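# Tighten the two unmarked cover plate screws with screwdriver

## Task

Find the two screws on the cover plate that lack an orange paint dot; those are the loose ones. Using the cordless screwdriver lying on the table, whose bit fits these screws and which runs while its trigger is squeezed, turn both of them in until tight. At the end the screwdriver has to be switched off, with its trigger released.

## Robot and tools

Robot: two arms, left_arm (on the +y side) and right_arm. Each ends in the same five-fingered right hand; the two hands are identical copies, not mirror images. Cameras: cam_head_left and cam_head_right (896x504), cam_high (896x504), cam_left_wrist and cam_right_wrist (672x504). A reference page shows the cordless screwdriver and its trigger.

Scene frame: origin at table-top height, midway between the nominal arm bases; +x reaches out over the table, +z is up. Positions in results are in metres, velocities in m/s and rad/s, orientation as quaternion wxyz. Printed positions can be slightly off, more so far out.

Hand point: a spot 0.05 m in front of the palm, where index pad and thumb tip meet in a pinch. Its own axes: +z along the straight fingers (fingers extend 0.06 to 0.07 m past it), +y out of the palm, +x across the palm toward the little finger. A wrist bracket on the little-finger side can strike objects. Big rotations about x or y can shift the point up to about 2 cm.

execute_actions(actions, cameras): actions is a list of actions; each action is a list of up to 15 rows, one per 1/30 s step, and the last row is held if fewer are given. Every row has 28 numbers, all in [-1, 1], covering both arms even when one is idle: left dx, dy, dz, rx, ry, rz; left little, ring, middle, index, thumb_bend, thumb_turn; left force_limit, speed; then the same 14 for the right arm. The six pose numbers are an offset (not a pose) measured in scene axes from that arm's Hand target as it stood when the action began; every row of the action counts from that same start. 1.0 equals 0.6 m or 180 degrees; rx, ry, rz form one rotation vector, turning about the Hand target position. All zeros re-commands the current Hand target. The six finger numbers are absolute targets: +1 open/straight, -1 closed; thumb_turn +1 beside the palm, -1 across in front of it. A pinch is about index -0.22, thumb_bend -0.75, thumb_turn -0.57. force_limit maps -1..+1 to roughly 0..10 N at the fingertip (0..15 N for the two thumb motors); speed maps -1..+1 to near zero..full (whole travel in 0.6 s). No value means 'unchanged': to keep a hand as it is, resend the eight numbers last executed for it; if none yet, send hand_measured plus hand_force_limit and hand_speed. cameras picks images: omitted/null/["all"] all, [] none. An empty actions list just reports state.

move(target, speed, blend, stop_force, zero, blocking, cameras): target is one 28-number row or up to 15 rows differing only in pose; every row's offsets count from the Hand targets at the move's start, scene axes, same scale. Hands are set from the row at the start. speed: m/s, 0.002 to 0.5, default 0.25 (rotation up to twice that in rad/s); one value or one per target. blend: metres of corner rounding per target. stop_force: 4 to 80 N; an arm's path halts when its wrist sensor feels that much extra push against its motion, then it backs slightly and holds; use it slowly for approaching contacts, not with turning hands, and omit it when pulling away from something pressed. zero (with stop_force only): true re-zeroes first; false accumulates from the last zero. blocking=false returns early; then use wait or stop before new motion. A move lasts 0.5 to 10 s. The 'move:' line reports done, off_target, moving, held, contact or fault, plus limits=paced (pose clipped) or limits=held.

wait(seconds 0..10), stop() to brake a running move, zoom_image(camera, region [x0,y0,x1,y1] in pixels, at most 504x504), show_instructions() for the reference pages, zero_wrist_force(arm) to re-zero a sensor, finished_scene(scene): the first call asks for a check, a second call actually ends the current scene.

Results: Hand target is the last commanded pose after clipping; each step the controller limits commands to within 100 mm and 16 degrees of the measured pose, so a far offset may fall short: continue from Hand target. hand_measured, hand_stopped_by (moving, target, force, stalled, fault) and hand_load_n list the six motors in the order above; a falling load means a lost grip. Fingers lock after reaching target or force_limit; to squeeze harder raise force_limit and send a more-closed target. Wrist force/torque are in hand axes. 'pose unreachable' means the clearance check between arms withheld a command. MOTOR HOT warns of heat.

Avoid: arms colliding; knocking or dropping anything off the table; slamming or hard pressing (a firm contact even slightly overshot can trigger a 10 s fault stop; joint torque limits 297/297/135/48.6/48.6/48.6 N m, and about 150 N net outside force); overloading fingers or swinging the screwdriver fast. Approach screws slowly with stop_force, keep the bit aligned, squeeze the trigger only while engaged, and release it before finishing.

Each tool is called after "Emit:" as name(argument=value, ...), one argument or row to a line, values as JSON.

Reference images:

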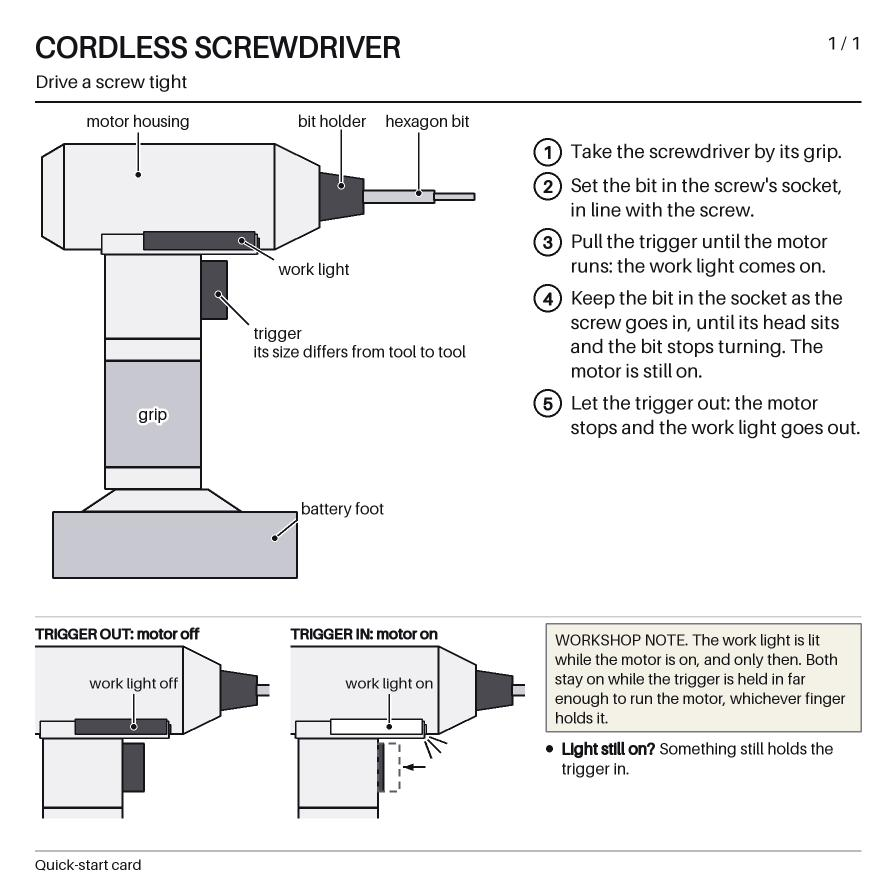

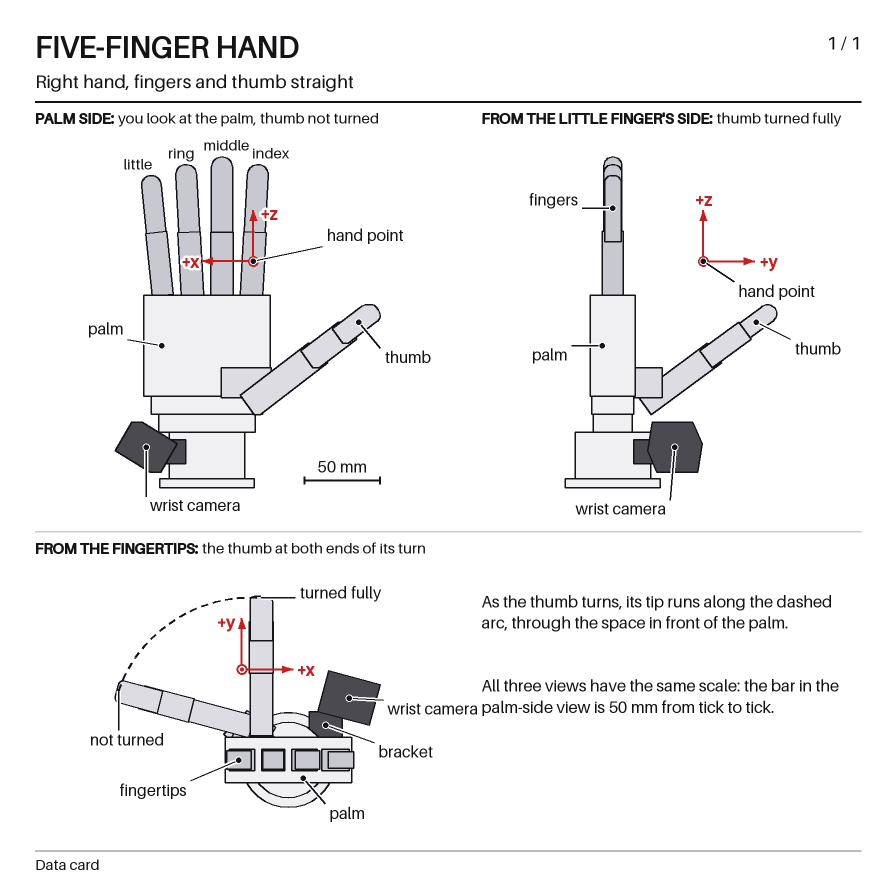

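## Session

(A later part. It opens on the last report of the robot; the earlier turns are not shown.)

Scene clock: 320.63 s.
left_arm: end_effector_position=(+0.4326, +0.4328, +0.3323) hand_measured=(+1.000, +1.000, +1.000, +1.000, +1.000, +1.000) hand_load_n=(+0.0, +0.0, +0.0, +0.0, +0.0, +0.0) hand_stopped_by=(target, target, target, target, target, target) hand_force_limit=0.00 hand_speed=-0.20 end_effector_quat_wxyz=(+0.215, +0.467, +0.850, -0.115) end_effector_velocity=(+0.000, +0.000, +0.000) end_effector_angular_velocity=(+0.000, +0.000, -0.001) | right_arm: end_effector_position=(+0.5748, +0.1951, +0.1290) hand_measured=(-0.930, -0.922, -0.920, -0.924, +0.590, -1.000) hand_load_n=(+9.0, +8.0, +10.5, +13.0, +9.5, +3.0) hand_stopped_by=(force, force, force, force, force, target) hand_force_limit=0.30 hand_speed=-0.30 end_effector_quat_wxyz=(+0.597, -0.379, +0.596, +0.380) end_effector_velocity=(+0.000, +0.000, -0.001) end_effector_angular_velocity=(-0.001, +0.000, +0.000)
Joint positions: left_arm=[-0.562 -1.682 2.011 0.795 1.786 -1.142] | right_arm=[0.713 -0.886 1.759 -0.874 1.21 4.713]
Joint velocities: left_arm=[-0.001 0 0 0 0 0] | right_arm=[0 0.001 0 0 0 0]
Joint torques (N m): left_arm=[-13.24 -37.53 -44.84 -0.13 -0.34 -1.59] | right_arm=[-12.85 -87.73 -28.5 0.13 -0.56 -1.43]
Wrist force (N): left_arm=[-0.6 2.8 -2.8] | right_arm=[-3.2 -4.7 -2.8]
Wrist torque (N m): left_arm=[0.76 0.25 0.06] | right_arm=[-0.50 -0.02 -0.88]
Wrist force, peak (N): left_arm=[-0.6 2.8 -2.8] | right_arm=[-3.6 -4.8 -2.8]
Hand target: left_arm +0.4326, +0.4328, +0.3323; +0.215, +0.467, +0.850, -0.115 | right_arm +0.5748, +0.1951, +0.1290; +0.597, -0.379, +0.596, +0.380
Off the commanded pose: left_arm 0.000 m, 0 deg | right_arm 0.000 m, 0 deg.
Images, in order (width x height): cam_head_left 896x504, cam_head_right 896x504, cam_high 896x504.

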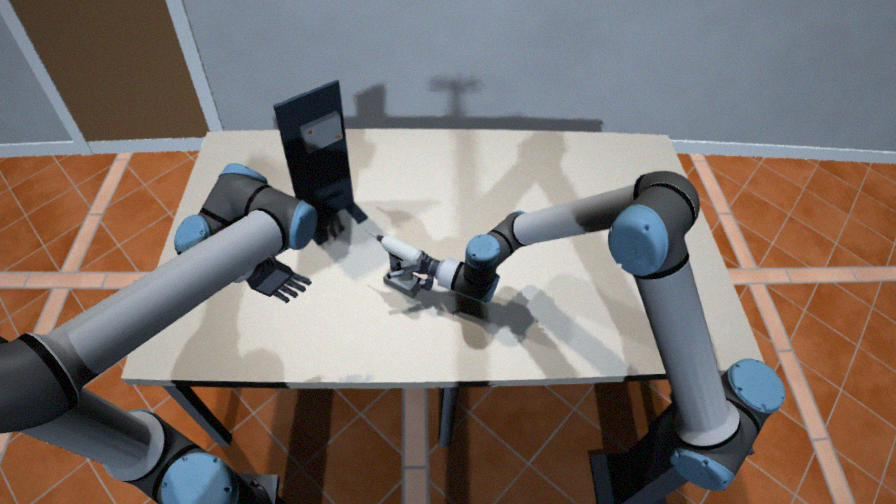

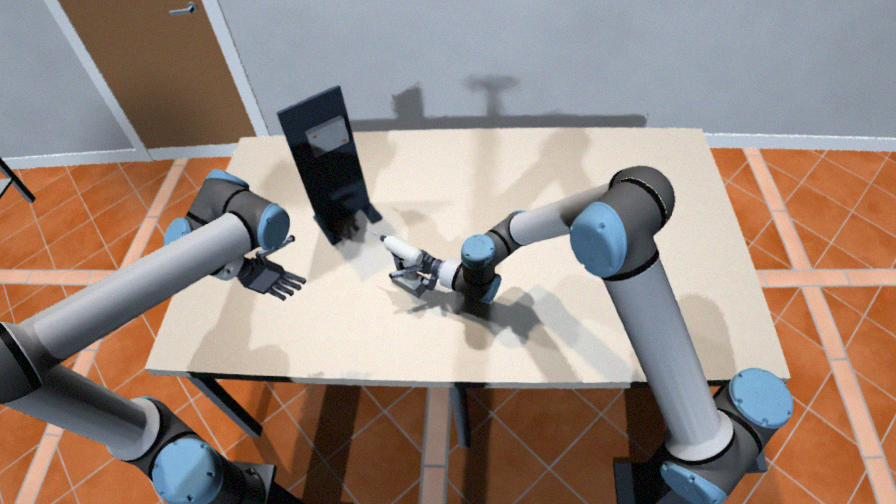

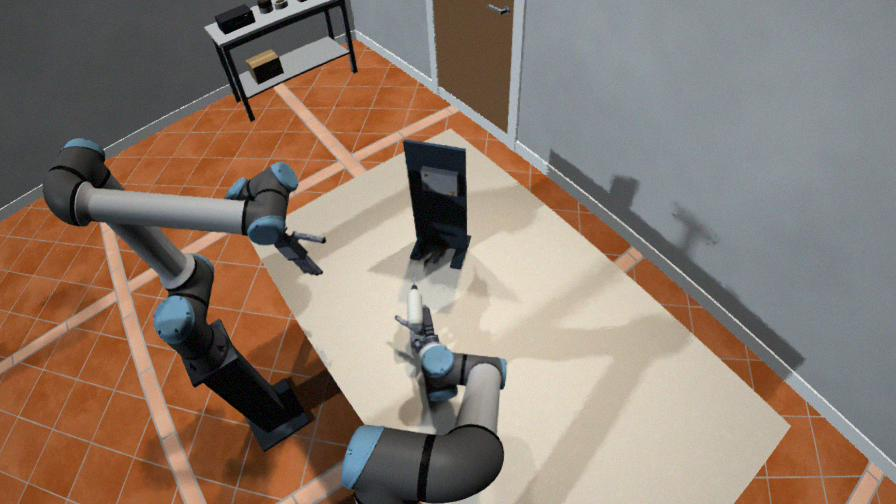

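Emit:
execute_actions(
  actions=[],
  cameras=["cam_left_wrist"],
)

Emit:
zoom_image(
  camera="cam_left_wrist",
  region=[290, 205, 350, 275],
)

Scene clock: 321.60 s.
left_arm: end_effector_position=(+0.4326, +0.4328, +0.3323) hand_measured=(+1.000, +1.000, +1.000, +1.000, +1.000, +1.000) hand_load_n=(+0.0, +0.0, +0.0, +0.0, +0.0, +0.0) hand_stopped_by=(target, target, target, target, target, target) hand_force_limit=0.00 hand_speed=-0.20 end_effector_quat_wxyz=(+0.215, +0.467, +0.850, -0.115) end_effector_velocity=(+0.000, +0.000, +0.000) end_effector_angular_velocity=(+0.001, -0.001, +0.000) | right_arm: end_effector_position=(+0.5748, +0.1951, +0.1290) hand_measured=(-0.930, -0.922, -0.920, -0.924, +0.590, -1.000) hand_load_n=(+9.0, +8.5, +10.0, +13.0, +9.5, +3.0) hand_stopped_by=(force, force, force, force, force, target) hand_force_limit=0.30 hand_speed=-0.30 end_effector_quat_wxyz=(+0.597, -0.379, +0.596, +0.380) end_effector_velocity=(+0.000, +0.000, -0.001) end_effector_angular_velocity=(+0.000, +0.000, +0.000)
Joint positions: left_arm=[-0.562 -1.682 2.011 0.795 1.786 -1.142] | right_arm=[0.713 -0.886 1.759 -0.874 1.21 4.713]
Joint velocities: left_arm=[0.001 -0.001 0 0 -0.001 0.001] | right_arm=[0 0.001 0 0 0 0]
Joint torques (N m): left_arm=[-12.14 -42.48 -46.83 0.28 -0.37 -1.4] | right_arm=[-13.13 -90.42 -29.41 0.73 -0.86 -1.28]
Wrist force (N): left_arm=[-0.6 2.5 -2.8] | right_arm=[-3.3 -4.4 -2.6]
Wrist torque (N m): left_arm=[0.71 0.26 0.05] | right_arm=[-0.46 -0.04 -0.87]
Wrist force, peak (N): left_arm=[-1.1 2.3 -3.1] | right_arm=[-3.7 -5.1 -2.9]
Hand target: left_arm +0.4326, +0.4328, +0.3323; +0.215, +0.467, +0.850, -0.115 | right_arm +0.5748, +0.1951, +0.1290; +0.597, -0.379, +0.596, +0.380
Off the commanded pose: left_arm 0.000 m, 0 deg | right_arm 0.000 m, 0 deg.
Images, in order (width x height): cam_left_wrist 672x504.

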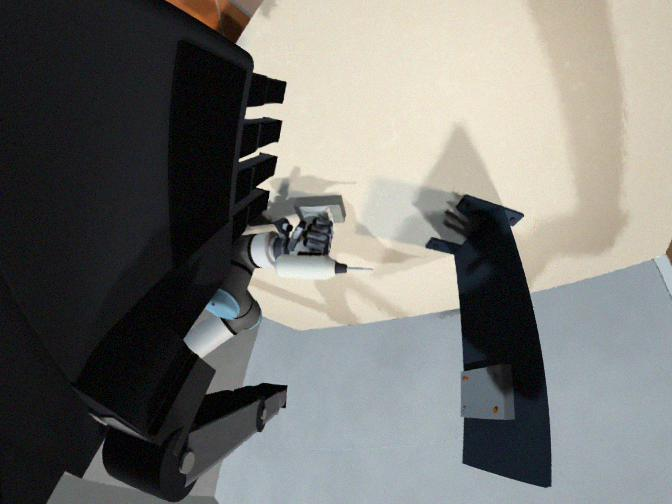

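Scaled by 7.200 from the camera's 672x504 image, which has a finer 960x720 frame.

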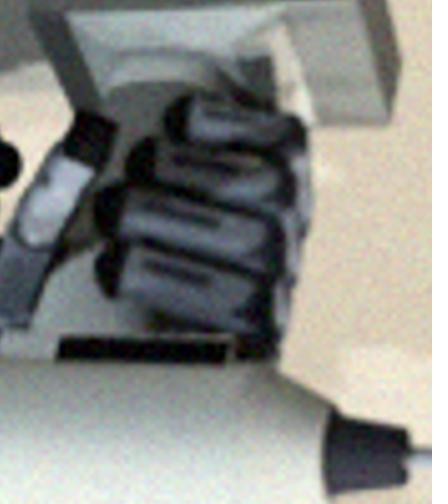

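Emit:
execute_actions(
  actions=[
    [[0,0,0,0,0,0,1,1,1,1,1,1,0,-0.2,0,0,0,0,0,0,-0.97,-0.97,-0.97,1,1,-1,0.3,-0.6]],
    [[0,0,0,0,0,0,1,1,1,1,1,1,0,-0.2,0,0,0,0,0,0,-0.97,-0.97,-0.97,1,1,-1,0.3,-0.6]],
    [[0,0,0,0,0,0,1,1,1,1,1,1,0,-0.2,0,0,0,0,0,0,-0.3,-0.3,-0.3,1,1,-1,0.3,-0.6]],
    [[0,0,0,0,0,0,1,1,1,1,1,1,0,-0.2,0,0,0,0,0,0,-0.3,-0.3,-0.3,1,1,-1,0.3,-0.6]],
  ],
  cameras=[],
)

Emit:
move(
  target=[0,0,0,0,0,0,1,1,1,1,1,1,0,-0.2,0.018,-0.005,-0.008,0,0,-0.0667,-0.3,-0.3,-0.3,1,1,-1,0.3,-0.6],
  speed=0.02,
  cameras=["cam_left_wrist","cam_right_wrist","cam_high"],
)

Emit:
zoom_image(
  camera="cam_left_wrist",
  region=[260, 170, 380, 290],
)

Emit:
zoom_image(
  camera="cam_high",
  region=[370, 240, 490, 360],
)

Scene clock: 326.70 s.
left_arm: end_effector_position=(+0.4326, +0.4328, +0.3323) hand_measured=(+1.000, +1.000, +1.000, +1.000, +1.000, +1.000) hand_load_n=(+0.0, +0.0, +0.0, +0.0, +0.0, +0.0) hand_stopped_by=(target, target, target, target, target, target) hand_force_limit=0.00 hand_speed=-0.20 end_effector_quat_wxyz=(+0.215, +0.467, +0.850, -0.115) end_effector_velocity=(+0.000, +0.000, +0.000) end_effector_angular_velocity=(+0.000, +0.001, -0.001) | right_arm: end_effector_position=(+0.5748, +0.1951, +0.1290) hand_measured=(-0.300, -0.300, -0.300, +1.000, +1.000, -1.000) hand_load_n=(+0.0, +0.0, +0.0, +0.0, +0.0, +0.0) hand_stopped_by=(target, target, target, target, target, target) hand_force_limit=0.30 hand_speed=-0.60 end_effector_quat_wxyz=(+0.597, -0.379, +0.596, +0.380) end_effector_velocity=(+0.000, +0.000, -0.001) end_effector_angular_velocity=(-0.001, +0.001, +0.000)
Joint positions: left_arm=[-0.562 -1.682 2.011 0.795 1.786 -1.142] | right_arm=[0.713 -0.886 1.759 -0.874 1.21 4.713]
Joint velocities: left_arm=[-0.001 0 0 0 0.001 0] | right_arm=[0 0.001 0 0 0 0]
Joint torques (N m): left_arm=[-11.87 -36.67 -46.4 -0.41 0.09 -2.16] | right_arm=[-11.7 -90.35 -30.71 -4.53 -0.86 -1.49]
Wrist force (N): left_arm=[-0.9 2.3 -2.9] | right_arm=[-0.7 -3.4 -3.2]
Wrist torque (N m): left_arm=[0.70 0.30 0.03] | right_arm=[-0.50 0.31 -0.31]
Wrist force, peak (N): left_arm=[-0.5 2.9 -2.9] | right_arm=[-6.3 -1.1 -4.2]
Hand target: left_arm +0.4326, +0.4328, +0.3323; +0.215, +0.467, +0.850, -0.115 | right_arm +0.5748, +0.1951, +0.1290; +0.597, -0.379, +0.596, +0.380
Off the commanded pose: left_arm 0.000 m, 0 deg | right_arm 0.000 m, 0 deg.
No camera images: "cameras" was empty.

Scene clock: 332.20 s.
left_arm: end_effector_position=(+0.4326, +0.4328, +0.3323) hand_measured=(+1.000, +1.000, +1.000, +1.000, +1.000, +1.000) hand_load_n=(+0.0, +0.0, +0.0, +0.0, +0.0, +0.0) hand_stopped_by=(target, target, target, target, target, target) hand_force_limit=0.00 hand_speed=-0.20 end_effector_quat_wxyz=(+0.215, +0.467, +0.850, -0.115) end_effector_velocity=(+0.000, +0.000, +0.000) end_effector_angular_velocity=(+0.000, -0.001, -0.001) | right_arm: end_effector_position=(+0.5856, +0.1920, +0.1241) hand_measured=(-0.300, -0.300, -0.300, +1.000, +1.000, -1.000) hand_load_n=(+0.0, +0.0, +0.0, +0.0, +0.0, +0.0) hand_stopped_by=(target, target, target, target, target, target) hand_force_limit=0.30 hand_speed=-0.60 end_effector_quat_wxyz=(+0.633, -0.315, +0.633, +0.316) end_effector_velocity=(-0.001, +0.000, +0.001) end_effector_angular_velocity=(+0.001, -0.001, +0.004)
Joint positions: left_arm=[-0.562 -1.682 2.011 0.795 1.786 -1.142] | right_arm=[0.768 -0.891 1.781 -0.892 1.475 4.713]
Joint velocities: left_arm=[0 0 0 -0.001 0 0.001] | right_arm=[0 -0.001 0 0 -0.004 0]
Joint torques (N m): left_arm=[-13.09 -36.82 -47.05 0.37 0.8 -2.05] | right_arm=[-2.53 -78.18 -23.78 -4.59 -1.24 -2.26]
Wrist force (N): left_arm=[-0.8 2.5 -2.7] | right_arm=[-0.6 -3.2 -2.6]
Wrist torque (N m): left_arm=[0.73 0.28 0.03] | right_arm=[-0.49 0.30 -0.29]
Wrist force, peak (N): left_arm=[-0.6 2.6 -3.3] | right_arm=[-0.9 -3.2 -3.8]
Hand target: left_arm +0.4326, +0.4328, +0.3323; +0.215, +0.467, +0.850, -0.115 | right_arm +0.5856, +0.1920, +0.1241; +0.633, -0.315, +0.633, +0.316
Off the commanded pose: left_arm 0.000 m, 0 deg | right_arm 0.000 m, 0 deg.
move: done
Images, in order (width x height): cam_high 896x504, cam_left_wrist 672x504, cam_right_wrist 672x504.

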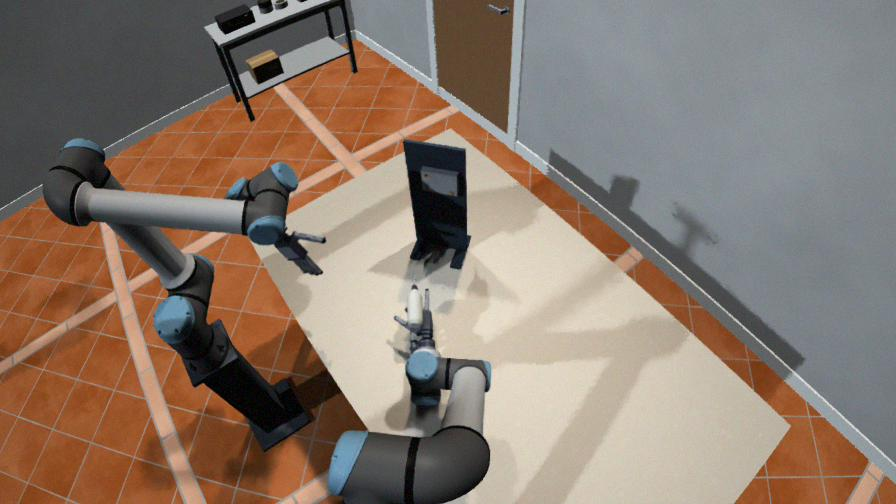

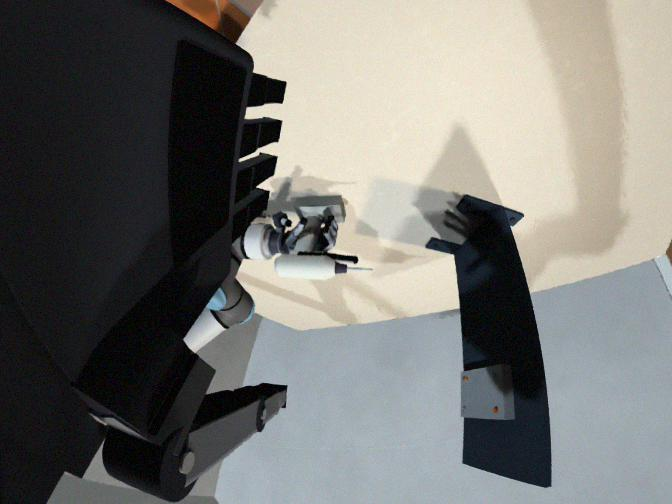

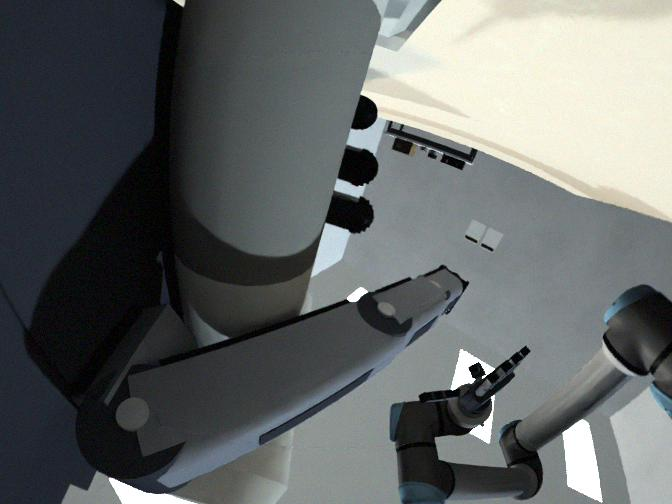

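Scaled by 4.200 from the camera's 672x504 image, which has a finer 960x720 frame.

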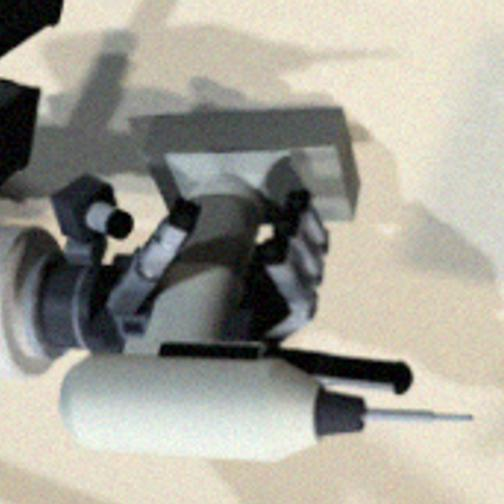

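Scaled by 4.200.

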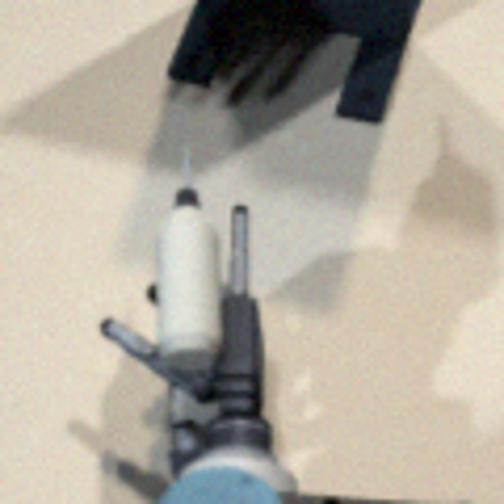

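Emit:
move(
  target=[0,0,0,0,0,0,1,1,1,1,1,1,0,-0.2,-0.0133,0.01,0,0,0,0,-0.3,-0.3,-0.3,1,1,-1,0.3,-0.6],
  speed=0.015,
  stop_force=4,
  cameras=[],
)

Emit:
move(
  target=[0,0,0,0,0,0,1,1,1,1,1,1,0,-0.2,0.012,0.016,0,0,0,0,-0.3,-0.3,-0.3,1,1,-1,0.3,-0.6],
  speed=0.015,
  stop_force=4,
  cameras=["cam_left_wrist","cam_right_wrist"],
)

Scene clock: 334.23 s.
left_arm: end_effector_position=(+0.4326, +0.4328, +0.3323) hand_measured=(+1.000, +1.000, +1.000, +1.000, +1.000, +1.000) hand_load_n=(+0.0, +0.0, +0.0, +0.0, -0.5, +0.0) hand_stopped_by=(target, target, target, target, target, target) hand_force_limit=0.00 hand_speed=-0.20 end_effector_quat_wxyz=(+0.215, +0.467, +0.850, -0.115) end_effector_velocity=(+0.000, -0.001, +0.000) end_effector_angular_velocity=(+0.000, +0.000, -0.001) | right_arm: end_effector_position=(+0.5777, +0.1980, +0.1241) hand_measured=(-0.300, -0.300, -0.300, +1.000, +1.000, -1.000) hand_load_n=(+0.0, +0.0, +0.0, +0.0, +0.0, +0.0) hand_stopped_by=(target, target, target, target, target, target) hand_force_limit=0.30 hand_speed=-0.60 end_effector_quat_wxyz=(+0.633, -0.315, +0.633, +0.316) end_effector_velocity=(+0.000, +0.000, +0.000) end_effector_angular_velocity=(+0.001, -0.001, +0.000)
Joint positions: left_arm=[-0.562 -1.682 2.011 0.795 1.786 -1.142] | right_arm=[0.782 -0.889 1.778 -0.89 1.488 4.713]
Joint velocities: left_arm=[-0.001 0 0 -0.001 0 0] | right_arm=[0 0 0 -0.001 0 0]
Joint torques (N m): left_arm=[-10.71 -41.01 -49.61 -0.2 -0.11 -1.6] | right_arm=[-14.51 -88.97 -22.67 -3.14 -1.31 -2.07]
Wrist force (N): left_arm=[-0.4 2.4 -2.5] | right_arm=[-0.9 -3.1 -2.5]
Wrist torque (N m): left_arm=[0.69 0.23 0.05] | right_arm=[-0.49 0.34 -0.30]
Wrist force, peak (N): left_arm=[-0.5 2.8 -2.9] | right_arm=[-0.8 -5.0 -3.0]
Hand target: left_arm +0.4326, +0.4328, +0.3323; +0.215, +0.467, +0.850, -0.115 | right_arm +0.5777, +0.1980, +0.1241; +0.633, -0.315, +0.633, +0.316
Off the commanded pose: left_arm 0.000 m, 0 deg | right_arm 0.000 m, 0 deg.
move: done
No camera images: "cameras" was empty.

Scene clock: 336.10 s.
left_arm: end_effector_position=(+0.4326, +0.4328, +0.3323) hand_measured=(+1.000, +1.000, +1.000, +1.000, +1.000, +1.000) hand_load_n=(+0.0, +0.0, +0.0, +0.0, +0.0, +0.0) hand_stopped_by=(target, target, target, target, target, target) hand_force_limit=0.00 hand_speed=-0.20 end_effector_quat_wxyz=(+0.215, +0.467, +0.850, -0.115) end_effector_velocity=(+0.000, +0.000, +0.000) end_effector_angular_velocity=(+0.001, +0.000, +0.000) | right_arm: end_effector_position=(+0.5849, +0.2076, +0.1241) hand_measured=(-0.300, -0.300, -0.300, +1.000, +1.000, -1.000) hand_load_n=(+0.0, -0.5, +0.0, +0.0, +0.0, +0.0) hand_stopped_by=(target, target, target, target, target, target) hand_force_limit=0.30 hand_speed=-0.60 end_effector_quat_wxyz=(+0.633, -0.315, +0.633, +0.316) end_effector_velocity=(+0.000, +0.000, +0.001) end_effector_angular_velocity=(+0.000, +0.000, +0.000)
Joint positions: left_arm=[-0.562 -1.682 2.011 0.795 1.786 -1.142] | right_arm=[0.783 -0.876 1.751 -0.876 1.49 4.713]
Joint velocities: left_arm=[0.001 0 0 0 0 0.001] | right_arm=[0 -0.001 0 0 0 0]
Joint torques (N m): left_arm=[-11.08 -37.79 -47.82 -0.08 -0.02 -1.62] | right_arm=[8.52 -97.42 -24.25 -4.53 0.52 -2.23]
Wrist force (N): left_arm=[0.0 2.5 -2.7] | right_arm=[-0.9 -3.3 -2.4]
Wrist torque (N m): left_arm=[0.72 0.17 0.09] | right_arm=[-0.53 0.33 -0.30]
Wrist force, peak (N): left_arm=[-0.7 2.6 -3.3] | right_arm=[-1.1 -3.3 -4.5]
Hand target: left_arm +0.4326, +0.4328, +0.3323; +0.215, +0.467, +0.850, -0.115 | right_arm +0.5849, +0.2076, +0.1241; +0.633, -0.315, +0.633, +0.316
Off the commanded pose: left_arm 0.000 m, 0 deg | right_arm 0.000 m, 0 deg.
move: done
Images, in order (width x height): cam_left_wrist 672x504, cam_right_wrist 672x504.

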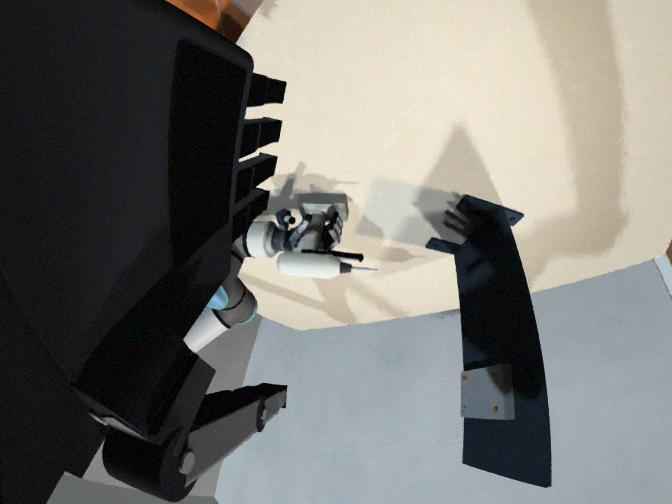

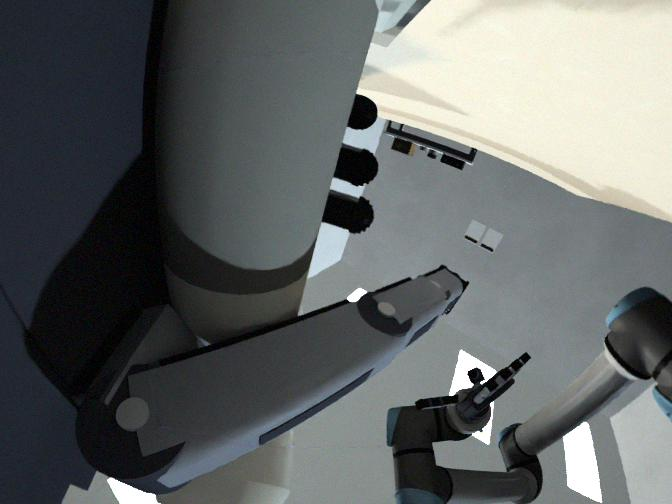

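Emit:
execute_actions(
  actions=[
    [[0,0,0,0,0,0,1,1,1,1,1,1,0,-0.2,0,0,0,0,0,0,-1,-1,-1,1,1,-1,-0.5,-0.7]],
    [[0,0,0,0,0,0,1,1,1,1,1,1,0,-0.2,0,0,0,0,0,0,-1,-1,-1,1,1,-1,-0.5,-0.7]],
    [[0,0,0,0,0,0,1,1,1,1,1,1,0,-0.2,0,0,0,0,0,0,-0.98,-0.98,-0.98,1,-0.9,-1,-0.4,-0.7]],
    [[0,0,0,0,0,0,1,1,1,1,1,1,0,-0.2,0,0,0,0,0,0,-0.98,-0.98,-0.98,1,-0.9,-1,-0.4,-0.7]],
  ],
  cameras=["cam_high","cam_left_wrist"],
)

Scene clock: 340.07 s.
left_arm: end_effector_position=(+0.4326, +0.4328, +0.3323) hand_measured=(+1.000, +1.000, +1.000, +1.000, +1.000, +1.000) hand_load_n=(+0.0, +0.0, +0.0, +0.0, +0.0, +0.0) hand_stopped_by=(target, target, target, target, target, target) hand_force_limit=0.00 hand_speed=-0.20 end_effector_quat_wxyz=(+0.215, +0.467, +0.850, -0.115) end_effector_velocity=(+0.000, +0.000, +0.000) end_effector_angular_velocity=(+0.000, +0.000, -0.001) | right_arm: end_effector_position=(+0.5849, +0.2076, +0.1241) hand_measured=(-0.914, -0.914, -0.912, +1.000, +0.514, -1.000) hand_load_n=(+2.5, +6.0, +7.5, +0.0, +5.0, +1.5) hand_stopped_by=(force, force, force, target, force, target) hand_force_limit=-0.40 hand_speed=-0.70 end_effector_quat_wxyz=(+0.633, -0.315, +0.633, +0.316) end_effector_velocity=(+0.000, +0.000, +0.000) end_effector_angular_velocity=(+0.000, +0.000, +0.000)
Joint positions: left_arm=[-0.562 -1.682 2.011 0.795 1.786 -1.142] | right_arm=[0.783 -0.876 1.751 -0.876 1.49 4.713]
Joint velocities: left_arm=[-0.001 0 0 0 0 0] | right_arm=[0 0 0 0 0 0]
Joint torques (N m): left_arm=[-12.07 -38.09 -48.07 0.06 -0.27 -2.34] | right_arm=[-12.84 -95.39 -32.83 -1.63 0.01 -0.48]
Wrist force (N): left_arm=[-0.9 2.3 -2.7] | right_arm=[-1.2 -5.0 -2.8]
Wrist torque (N m): left_arm=[0.68 0.30 0.03] | right_arm=[-0.46 0.01 -0.75]
Wrist force, peak (N): left_arm=[-0.6 2.7 -3.1] | right_arm=[-1.1 -5.3 -3.2]
Hand target: left_arm +0.4326, +0.4328, +0.3323; +0.215, +0.467, +0.850, -0.115 | right_arm +0.5849, +0.2076, +0.1241; +0.633, -0.315, +0.633, +0.316
Off the commanded pose: left_arm 0.000 m, 0 deg | right_arm 0.000 m, 0 deg.
Images, in order (width x height): cam_high 896x504, cam_left_wrist 672x504.

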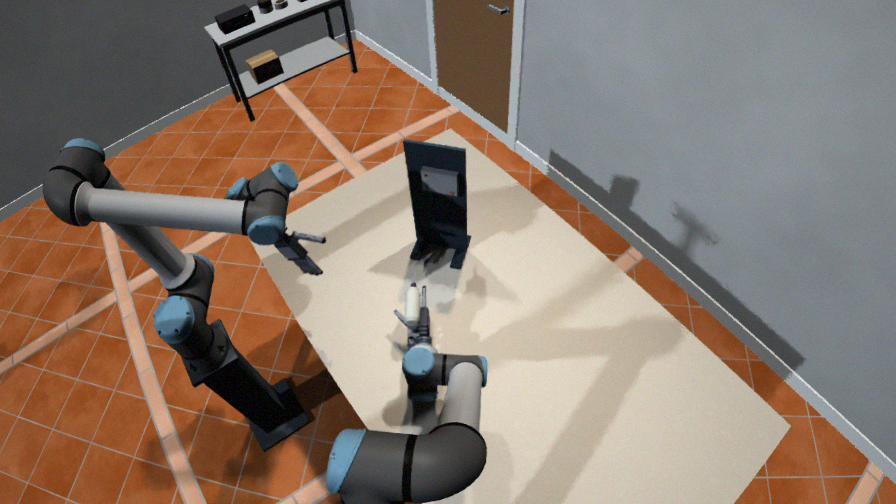

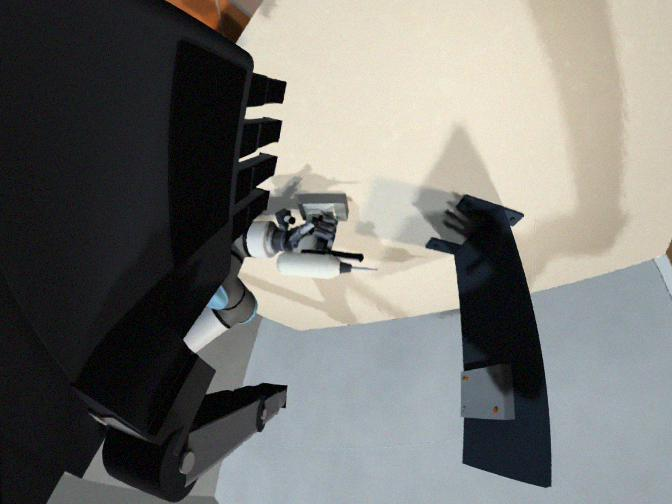

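Firm up and test the trigger.

Emit:
execute_actions(
  actions=[
    [[0,0,0,0,0,0,1,1,1,1,1,1,0,-0.2,0,0,0,0,0,0,-0.99,-0.99,-0.99,1,-0.92,-1,0.1,-0.8]],
    [[0,0,0,0,0,0,1,1,1,1,1,1,0,-0.2,0,0,0,0,0,0,-0.97,-0.97,-0.97,1,-0.9,-1,0.3,-0.8]],
    [[0,0,0,0,0,0,1,1,1,1,1,1,0,-0.2,0,0,0,0,0,0,-0.97,-0.97,-0.97,-0.55,-0.9,-1,0.3,-0.3]],
    [[0,0,0,0,0,0,1,1,1,1,1,1,0,-0.2,0,0,0,0,0,0,-0.97,-0.97,-0.97,-0.55,-0.9,-1,0.3,-0.3]],
    [[0,0,0,0,0,0,1,1,1,1,1,1,0,-0.2,0,0,0,0,0,0,-0.97,-0.97,-0.97,-0.96,-0.9,-1,0.3,-0.3]],
    [[0,0,0,0,0,0,1,1,1,1,1,1,0,-0.2,0,0,0,0,0,0,-0.97,-0.97,-0.97,-0.96,-0.9,-1,0.3,-0.3]],
  ],
  cameras=["cam_left_wrist"],
)

Emit:
zoom_image(
  camera="cam_left_wrist",
  region=[260, 170, 400, 290],
)

Scene clock: 343.47 s.
left_arm: end_effector_position=(+0.4326, +0.4328, +0.3323) hand_measured=(+1.000, +1.000, +1.000, +1.000, +1.000, +1.000) hand_load_n=(+0.0, +0.0, +0.0, +0.0, +0.0, +0.0) hand_stopped_by=(target, target, target, target, target, target) hand_force_limit=0.00 hand_speed=-0.20 end_effector_quat_wxyz=(+0.215, +0.467, +0.850, -0.115) end_effector_velocity=(+0.000, -0.001, +0.000) end_effector_angular_velocity=(-0.001, +0.001, -0.003) | right_arm: end_effector_position=(+0.5849, +0.2076, +0.1241) hand_measured=(-0.922, -0.920, -0.912, -0.900, +0.432, -1.000) hand_load_n=(+7.5, +10.5, +8.0, +8.0, +9.5, +3.0) hand_stopped_by=(force, force, force, force, force, target) hand_force_limit=0.30 hand_speed=-0.30 end_effector_quat_wxyz=(+0.633, -0.315, +0.633, +0.316) end_effector_velocity=(+0.000, +0.000, -0.001) end_effector_angular_velocity=(+0.000, +0.000, +0.000)
Joint positions: left_arm=[-0.562 -1.682 2.011 0.795 1.786 -1.142] | right_arm=[0.783 -0.876 1.751 -0.876 1.49 4.713]
Joint velocities: left_arm=[-0.002 0 0 0 0.002 0] | right_arm=[0 0.002 0 -0.001 0 0]
Joint torques (N m): left_arm=[-10.09 -37.09 -47.85 -0.07 -0.19 -1.44] | right_arm=[-10.34 -88.2 -25.91 0.56 0.16 0.55]
Wrist force (N): left_arm=[-0.8 2.6 -2.5] | right_arm=[-3.1 -1.8 -2.5]
Wrist torque (N m): left_arm=[0.72 0.28 0.04] | right_arm=[-0.51 -0.04 -0.45]
Wrist force, peak (N): left_arm=[-0.7 2.7 -3.2] | right_arm=[-3.4 -5.7 -2.7]
Hand target: left_arm +0.4326, +0.4328, +0.3323; +0.215, +0.467, +0.850, -0.115 | right_arm +0.5849, +0.2076, +0.1241; +0.633, -0.315, +0.633, +0.316
Off the commanded pose: left_arm 0.000 m, 0 deg | right_arm 0.000 m, 0 deg.
Images, in order (width x height): cam_left_wrist 672x504.

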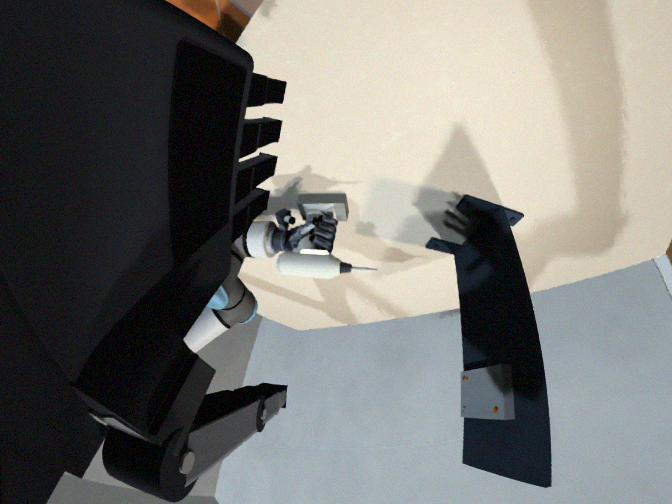

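Scaled by 3.600 from the camera's 672x504 image, which has a finer 960x720 frame.

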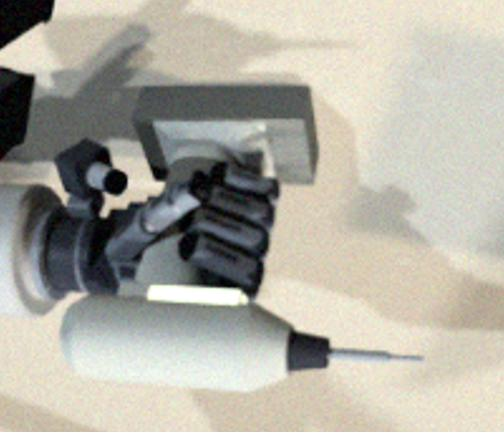

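Emit:
execute_actions(
  actions=[
    [[0,0,0,0,0,0,1,1,1,1,1,1,0,-0.2,0,0,0,0,0,0,-0.97,-0.97,-0.97,-0.55,-0.9,-1,0.3,-0.3]],
    [[0,0,0,0,0,0,1,1,1,1,1,1,0,-0.2,0,0,0,0,0,0,-0.985,-0.985,-0.985,-0.55,-0.92,-1,0.45,-0.8]],
  ],
  cameras=[],
)

Emit:
move(
  target=[0,0,0,0,0,0,1,1,1,1,1,1,0,-0.2,0,0,0.1,0,0,0,-0.985,-0.985,-0.985,-0.55,-0.92,-1,0.45,-0.8],
  speed=0.06,
  cameras=["cam_left_wrist","cam_high"],
)

Emit:
zoom_image(
  camera="cam_left_wrist",
  region=[260, 190, 400, 310],
)

Emit:
zoom_image(
  camera="cam_high",
  region=[360, 230, 480, 350],
)

Scene clock: 344.87 s.
left_arm: end_effector_position=(+0.4326, +0.4328, +0.3323) hand_measured=(+1.000, +1.000, +1.000, +1.000, +1.000, +1.000) hand_load_n=(+0.0, +0.0, +0.0, +0.0, +0.0, +0.0) hand_stopped_by=(target, target, target, target, target, target) hand_force_limit=0.00 hand_speed=-0.20 end_effector_quat_wxyz=(+0.215, +0.467, +0.850, -0.115) end_effector_velocity=(+0.000, +0.000, +0.000) end_effector_angular_velocity=(+0.000, +0.000, +0.000) | right_arm: end_effector_position=(+0.5849, +0.2076, +0.1241) hand_measured=(-0.930, -0.920, -0.912, -0.550, +0.416, -1.000) hand_load_n=(+11.5, +10.0, +8.0, +0.0, +11.0, +3.0) hand_stopped_by=(force, force, force, target, force, target) hand_force_limit=0.45 hand_speed=-0.80 end_effector_quat_wxyz=(+0.633, -0.315, +0.633, +0.316) end_effector_velocity=(+0.000, +0.000, -0.002) end_effector_angular_velocity=(-0.002, +0.001, +0.000)
Joint positions: left_arm=[-0.562 -1.682 2.011 0.795 1.786 -1.142] | right_arm=[0.783 -0.876 1.751 -0.876 1.49 4.713]
Joint velocities: left_arm=[0 0 0 0 0 0.001] | right_arm=[0 0.002 0 0 0 0]
Joint torques (N m): left_arm=[-11.92 -36.99 -47.45 0.33 -0.11 -1.82] | right_arm=[-9.19 -84.31 -22.66 0.65 0.07 0.46]
Wrist force (N): left_arm=[-0.8 2.4 -3.1] | right_arm=[-3.7 -5.2 -1.8]
Wrist torque (N m): left_arm=[0.73 0.30 0.03] | right_arm=[-0.51 -0.07 -0.90]
Wrist force, peak (N): left_arm=[-0.6 2.7 -3.2] | right_arm=[-4.3 -5.6 -1.8]
Hand target: left_arm +0.4326, +0.4328, +0.3323; +0.215, +0.467, +0.850, -0.115 | right_arm +0.5849, +0.2076, +0.1241; +0.633, -0.315, +0.633, +0.316
Off the commanded pose: left_arm 0.000 m, 0 deg | right_arm 0.000 m, 0 deg.
No camera images: "cameras" was empty.

Scene clock: 346.17 s.
left_arm: end_effector_position=(+0.4326, +0.4328, +0.3323) hand_measured=(+1.000, +1.000, +1.000, +1.000, +1.000, +1.000) hand_load_n=(+0.0, +0.0, +0.0, +0.0, +0.0, +0.0) hand_stopped_by=(target, target, target, target, target, target) hand_force_limit=0.00 hand_speed=-0.20 end_effector_quat_wxyz=(+0.215, +0.467, +0.850, -0.115) end_effector_velocity=(+0.000, +0.000, +0.000) end_effector_angular_velocity=(+0.000, +0.001, +0.000) | right_arm: end_effector_position=(+0.5849, +0.2076, +0.1842) hand_measured=(-0.932, -0.920, -0.912, -0.550, +0.416, -1.000) hand_load_n=(+3.5, +8.0, +10.5, +0.0, +4.5, +4.5) hand_stopped_by=(force, force, force, target, force, target) hand_force_limit=0.45 hand_speed=-0.80 end_effector_quat_wxyz=(+0.633, -0.315, +0.633, +0.316) end_effector_velocity=(+0.000, +0.000, -0.003) end_effector_angular_velocity=(+0.000, +0.000, +0.000)
Joint positions: left_arm=[-0.562 -1.682 2.011 0.795 1.786 -1.142] | right_arm=[0.783 -0.95 1.741 -0.792 1.49 4.713]
Joint velocities: left_arm=[0 0 0 0 0 0] | right_arm=[0 0.004 0.001 -0.005 0 0]
Joint torques (N m): left_arm=[-14.11 -36.95 -47.53 0.03 0.48 -1.85] | right_arm=[-14.55 -84.02 -30.46 -6.92 -1.3 0.54]
Wrist force (N): left_arm=[-0.6 2.6 -2.7] | right_arm=[6.9 -3.5 -2.4]
Wrist torque (N m): left_arm=[0.73 0.26 0.05] | right_arm=[-0.56 -0.03 -0.07]
Wrist force, peak (N): left_arm=[-0.6 2.7 -3.0] | right_arm=[7.6 -3.2 -2.5]
Hand target: left_arm +0.4326, +0.4328, +0.3323; +0.215, +0.467, +0.850, -0.115 | right_arm +0.5849, +0.2075, +0.1841; +0.633, -0.315, +0.633, +0.316
Off the commanded pose: left_arm 0.000 m, 0 deg | right_arm 0.000 m, 0 deg.
move: done
Images, in order (width x height): cam_high 896x504, cam_left_wrist 672x504.

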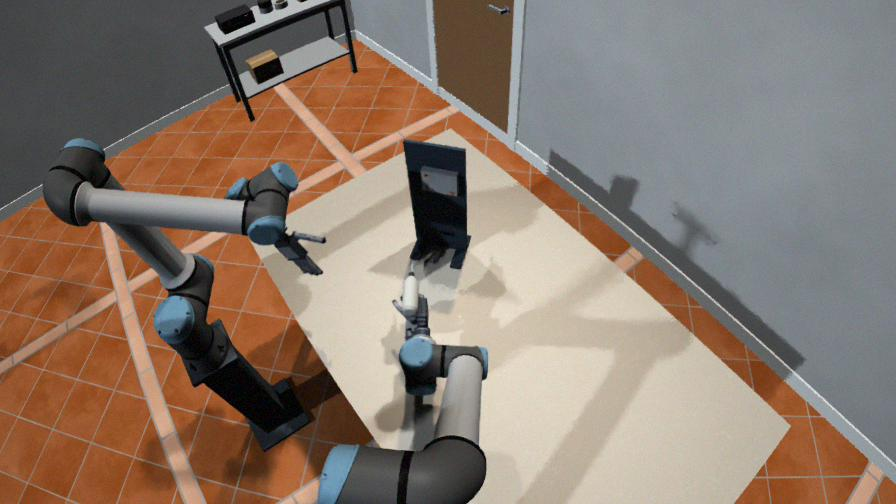

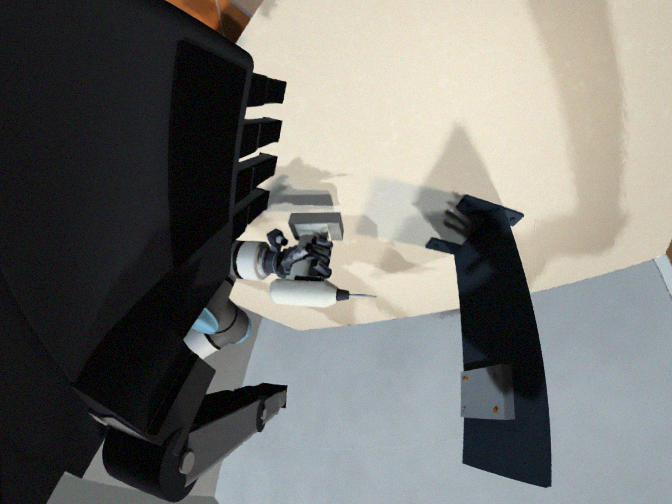

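Scaled by 3.600 from the camera's 672x504 image, which has a finer 960x720 frame.

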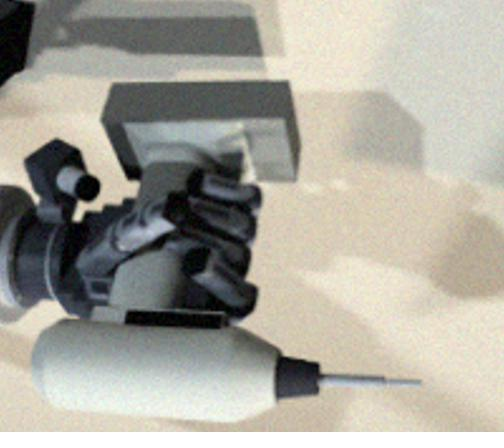

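Scaled by 4.200.

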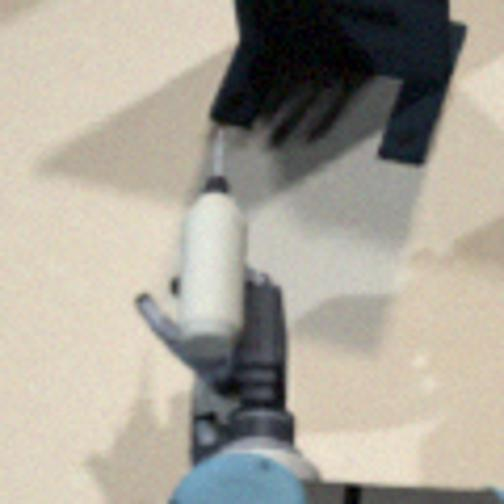

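Emit:
move(
  target=[
    [0.11,0.14,0.08,0,0,0,1,1,1,1,1,1,0,-0.2,0,0,0.27,0.0096,-0.01,-0.097,-0.985,-0.985,-0.985,-0.55,-0.92,-1,0.45,-0.8],
    [0.223,0.279,0.158,0,0,0,1,1,1,1,1,1,0,-0.2,0.26,0.109,0.27,0.0096,-0.01,-0.097,-0.985,-0.985,-0.985,-0.55,-0.92,-1,0.45,-0.8],
  ],
  speed=0.12,
  blend=[0.03, 0],
)

Emit:
zoom_image(
  camera="cam_left_wrist",
  region=[280, 230, 480, 400],
)

Emit:
zoom_image(
  camera="cam_right_wrist",
  region=[260, 130, 440, 270],
)

Scene clock: 349.70 s.
left_arm: end_effector_position=(+0.5667, +0.6007, +0.4264) hand_measured=(+1.000, +1.000, +1.000, +1.000, +1.000, +1.000) hand_load_n=(+0.0, +0.0, +0.0, +0.0, +0.0, +0.0) hand_stopped_by=(target, target, target, target, target, target) hand_force_limit=0.00 hand_speed=-0.20 end_effector_quat_wxyz=(+0.214, +0.467, +0.850, -0.115) end_effector_velocity=(+0.000, +0.000, +0.000) end_effector_angular_velocity=(+0.000, +0.000, +0.000) | right_arm: end_effector_position=(+0.7410, +0.2729, +0.3460) hand_measured=(-0.932, -0.920, -0.912, -0.550, +0.416, -1.000) hand_load_n=(+3.0, +8.0, +11.0, +0.0, +4.5, +4.5) hand_stopped_by=(force, force, force, target, force, target) hand_force_limit=0.45 hand_speed=-0.80 end_effector_quat_wxyz=(+0.688, -0.211, +0.658, +0.220) end_effector_velocity=(+0.000, +0.000, +0.002) end_effector_angular_velocity=(+0.002, -0.002, +0.000)
Joint positions: left_arm=[-0.108 -1.443 1.627 1.074 1.956 -0.701] | right_arm=[0.793 -0.906 1.34 -0.479 1.804 4.702]
Joint velocities: left_arm=[0 0 0 0 0 0] | right_arm=[0 -0.001 -0.001 -0.001 0 0]
Joint torques (N m): left_arm=[-3.3 -56.29 -26.23 0.23 -1.19 -3.59] | right_arm=[14.56 -104 -49.36 -6.78 2.11 1.56]
Wrist force (N): left_arm=[-1.0 2.4 -2.5] | right_arm=[6.6 -3.2 -2.9]
Wrist torque (N m): left_arm=[0.68 0.33 -0.01] | right_arm=[-0.49 0.01 -0.08]
Wrist force, peak (N): left_arm=[-0.2 2.9 -3.7] | right_arm=[9.2 -4.6 -2.1]
Hand target: left_arm +0.5667, +0.6007, +0.4264; +0.214, +0.467, +0.850, -0.115 | right_arm +0.7409, +0.2730, +0.3460; +0.688, -0.211, +0.658, +0.220
Off the commanded pose: left_arm 0.001 m, 0 deg | right_arm 0.000 m, 0 deg.
move: done

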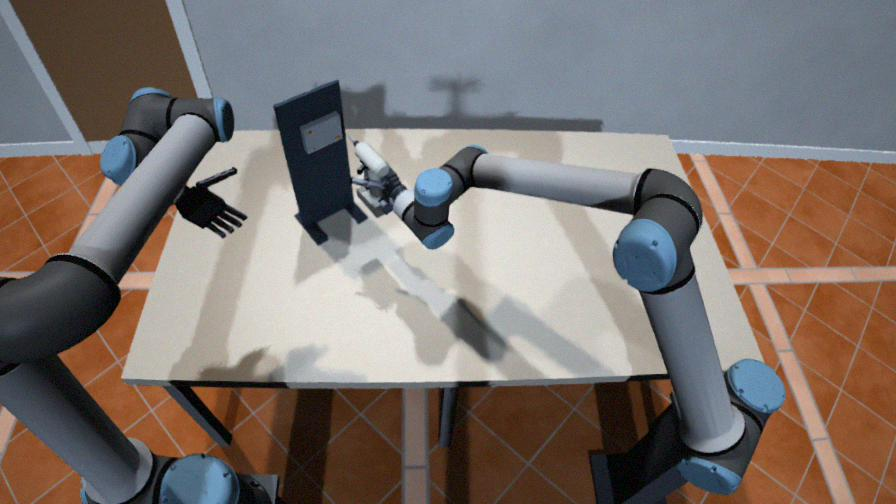

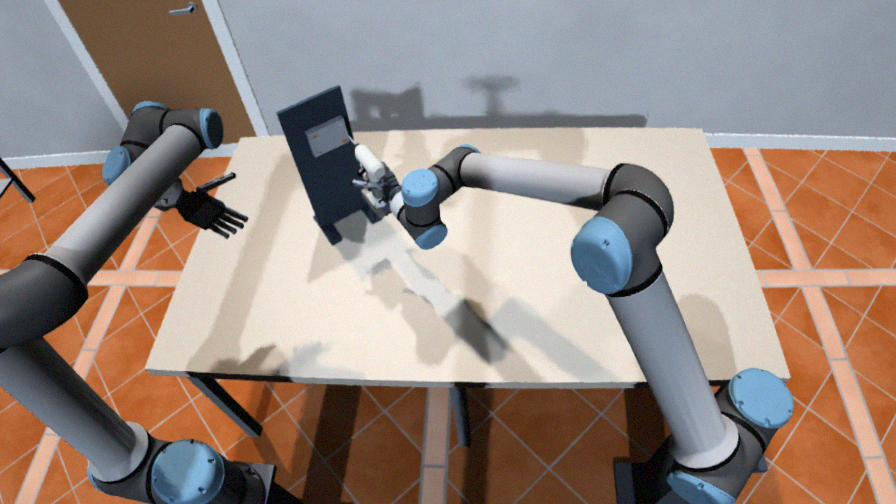

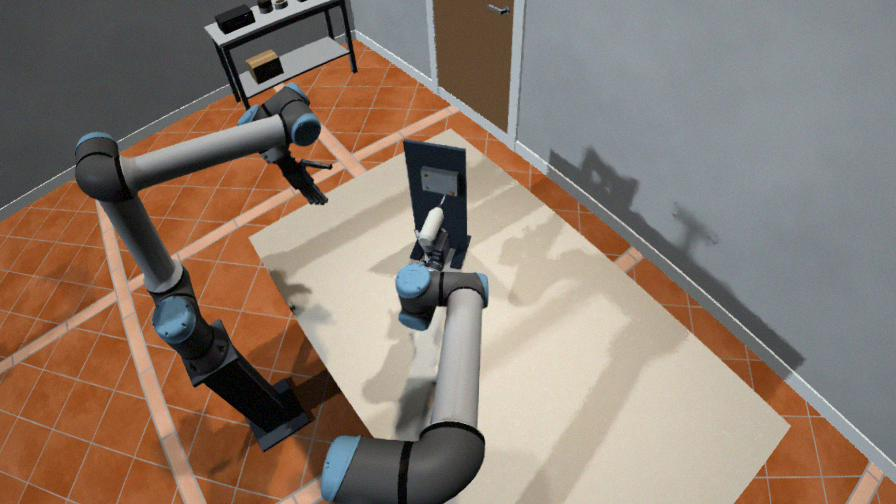

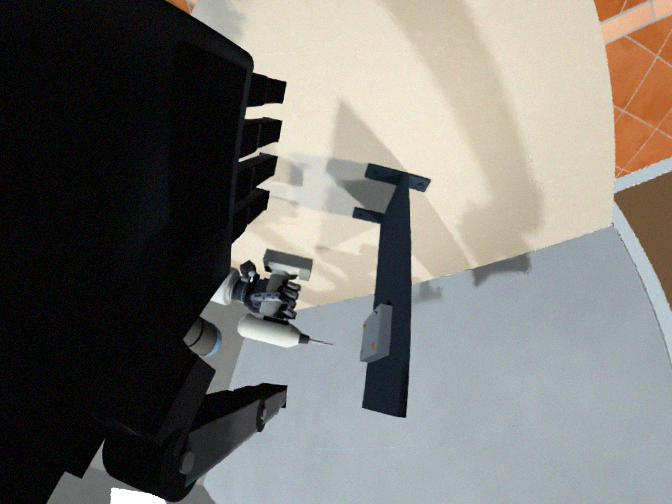

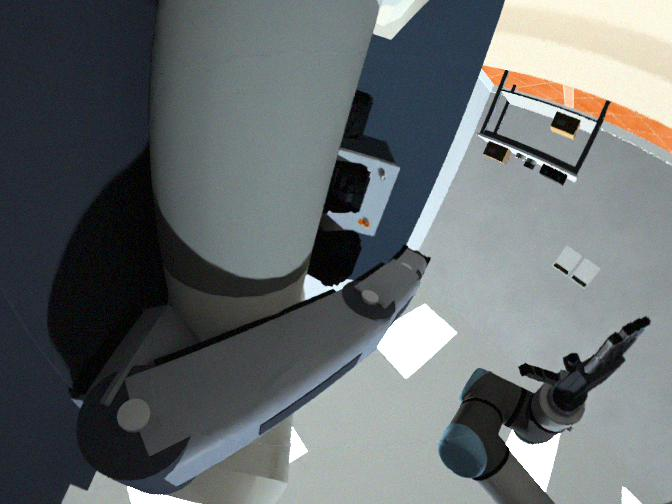

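Scaled by 2.520 from the camera's 672x504 image, which has a finer 960x720 frame.

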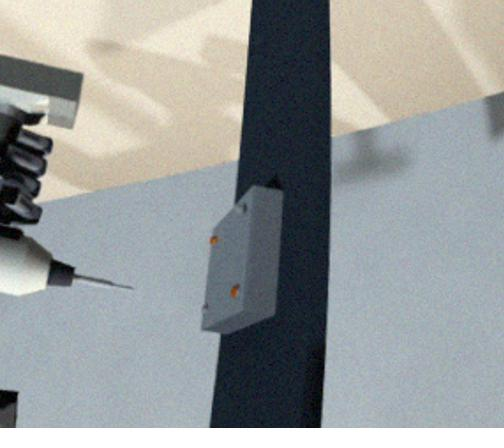

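Scaled by 2.800 from the camera's 672x504 image, which has a finer 960x720 frame.

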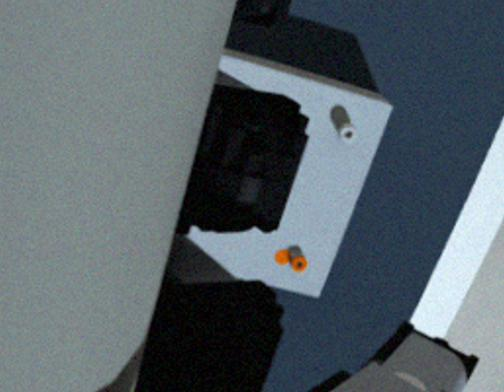

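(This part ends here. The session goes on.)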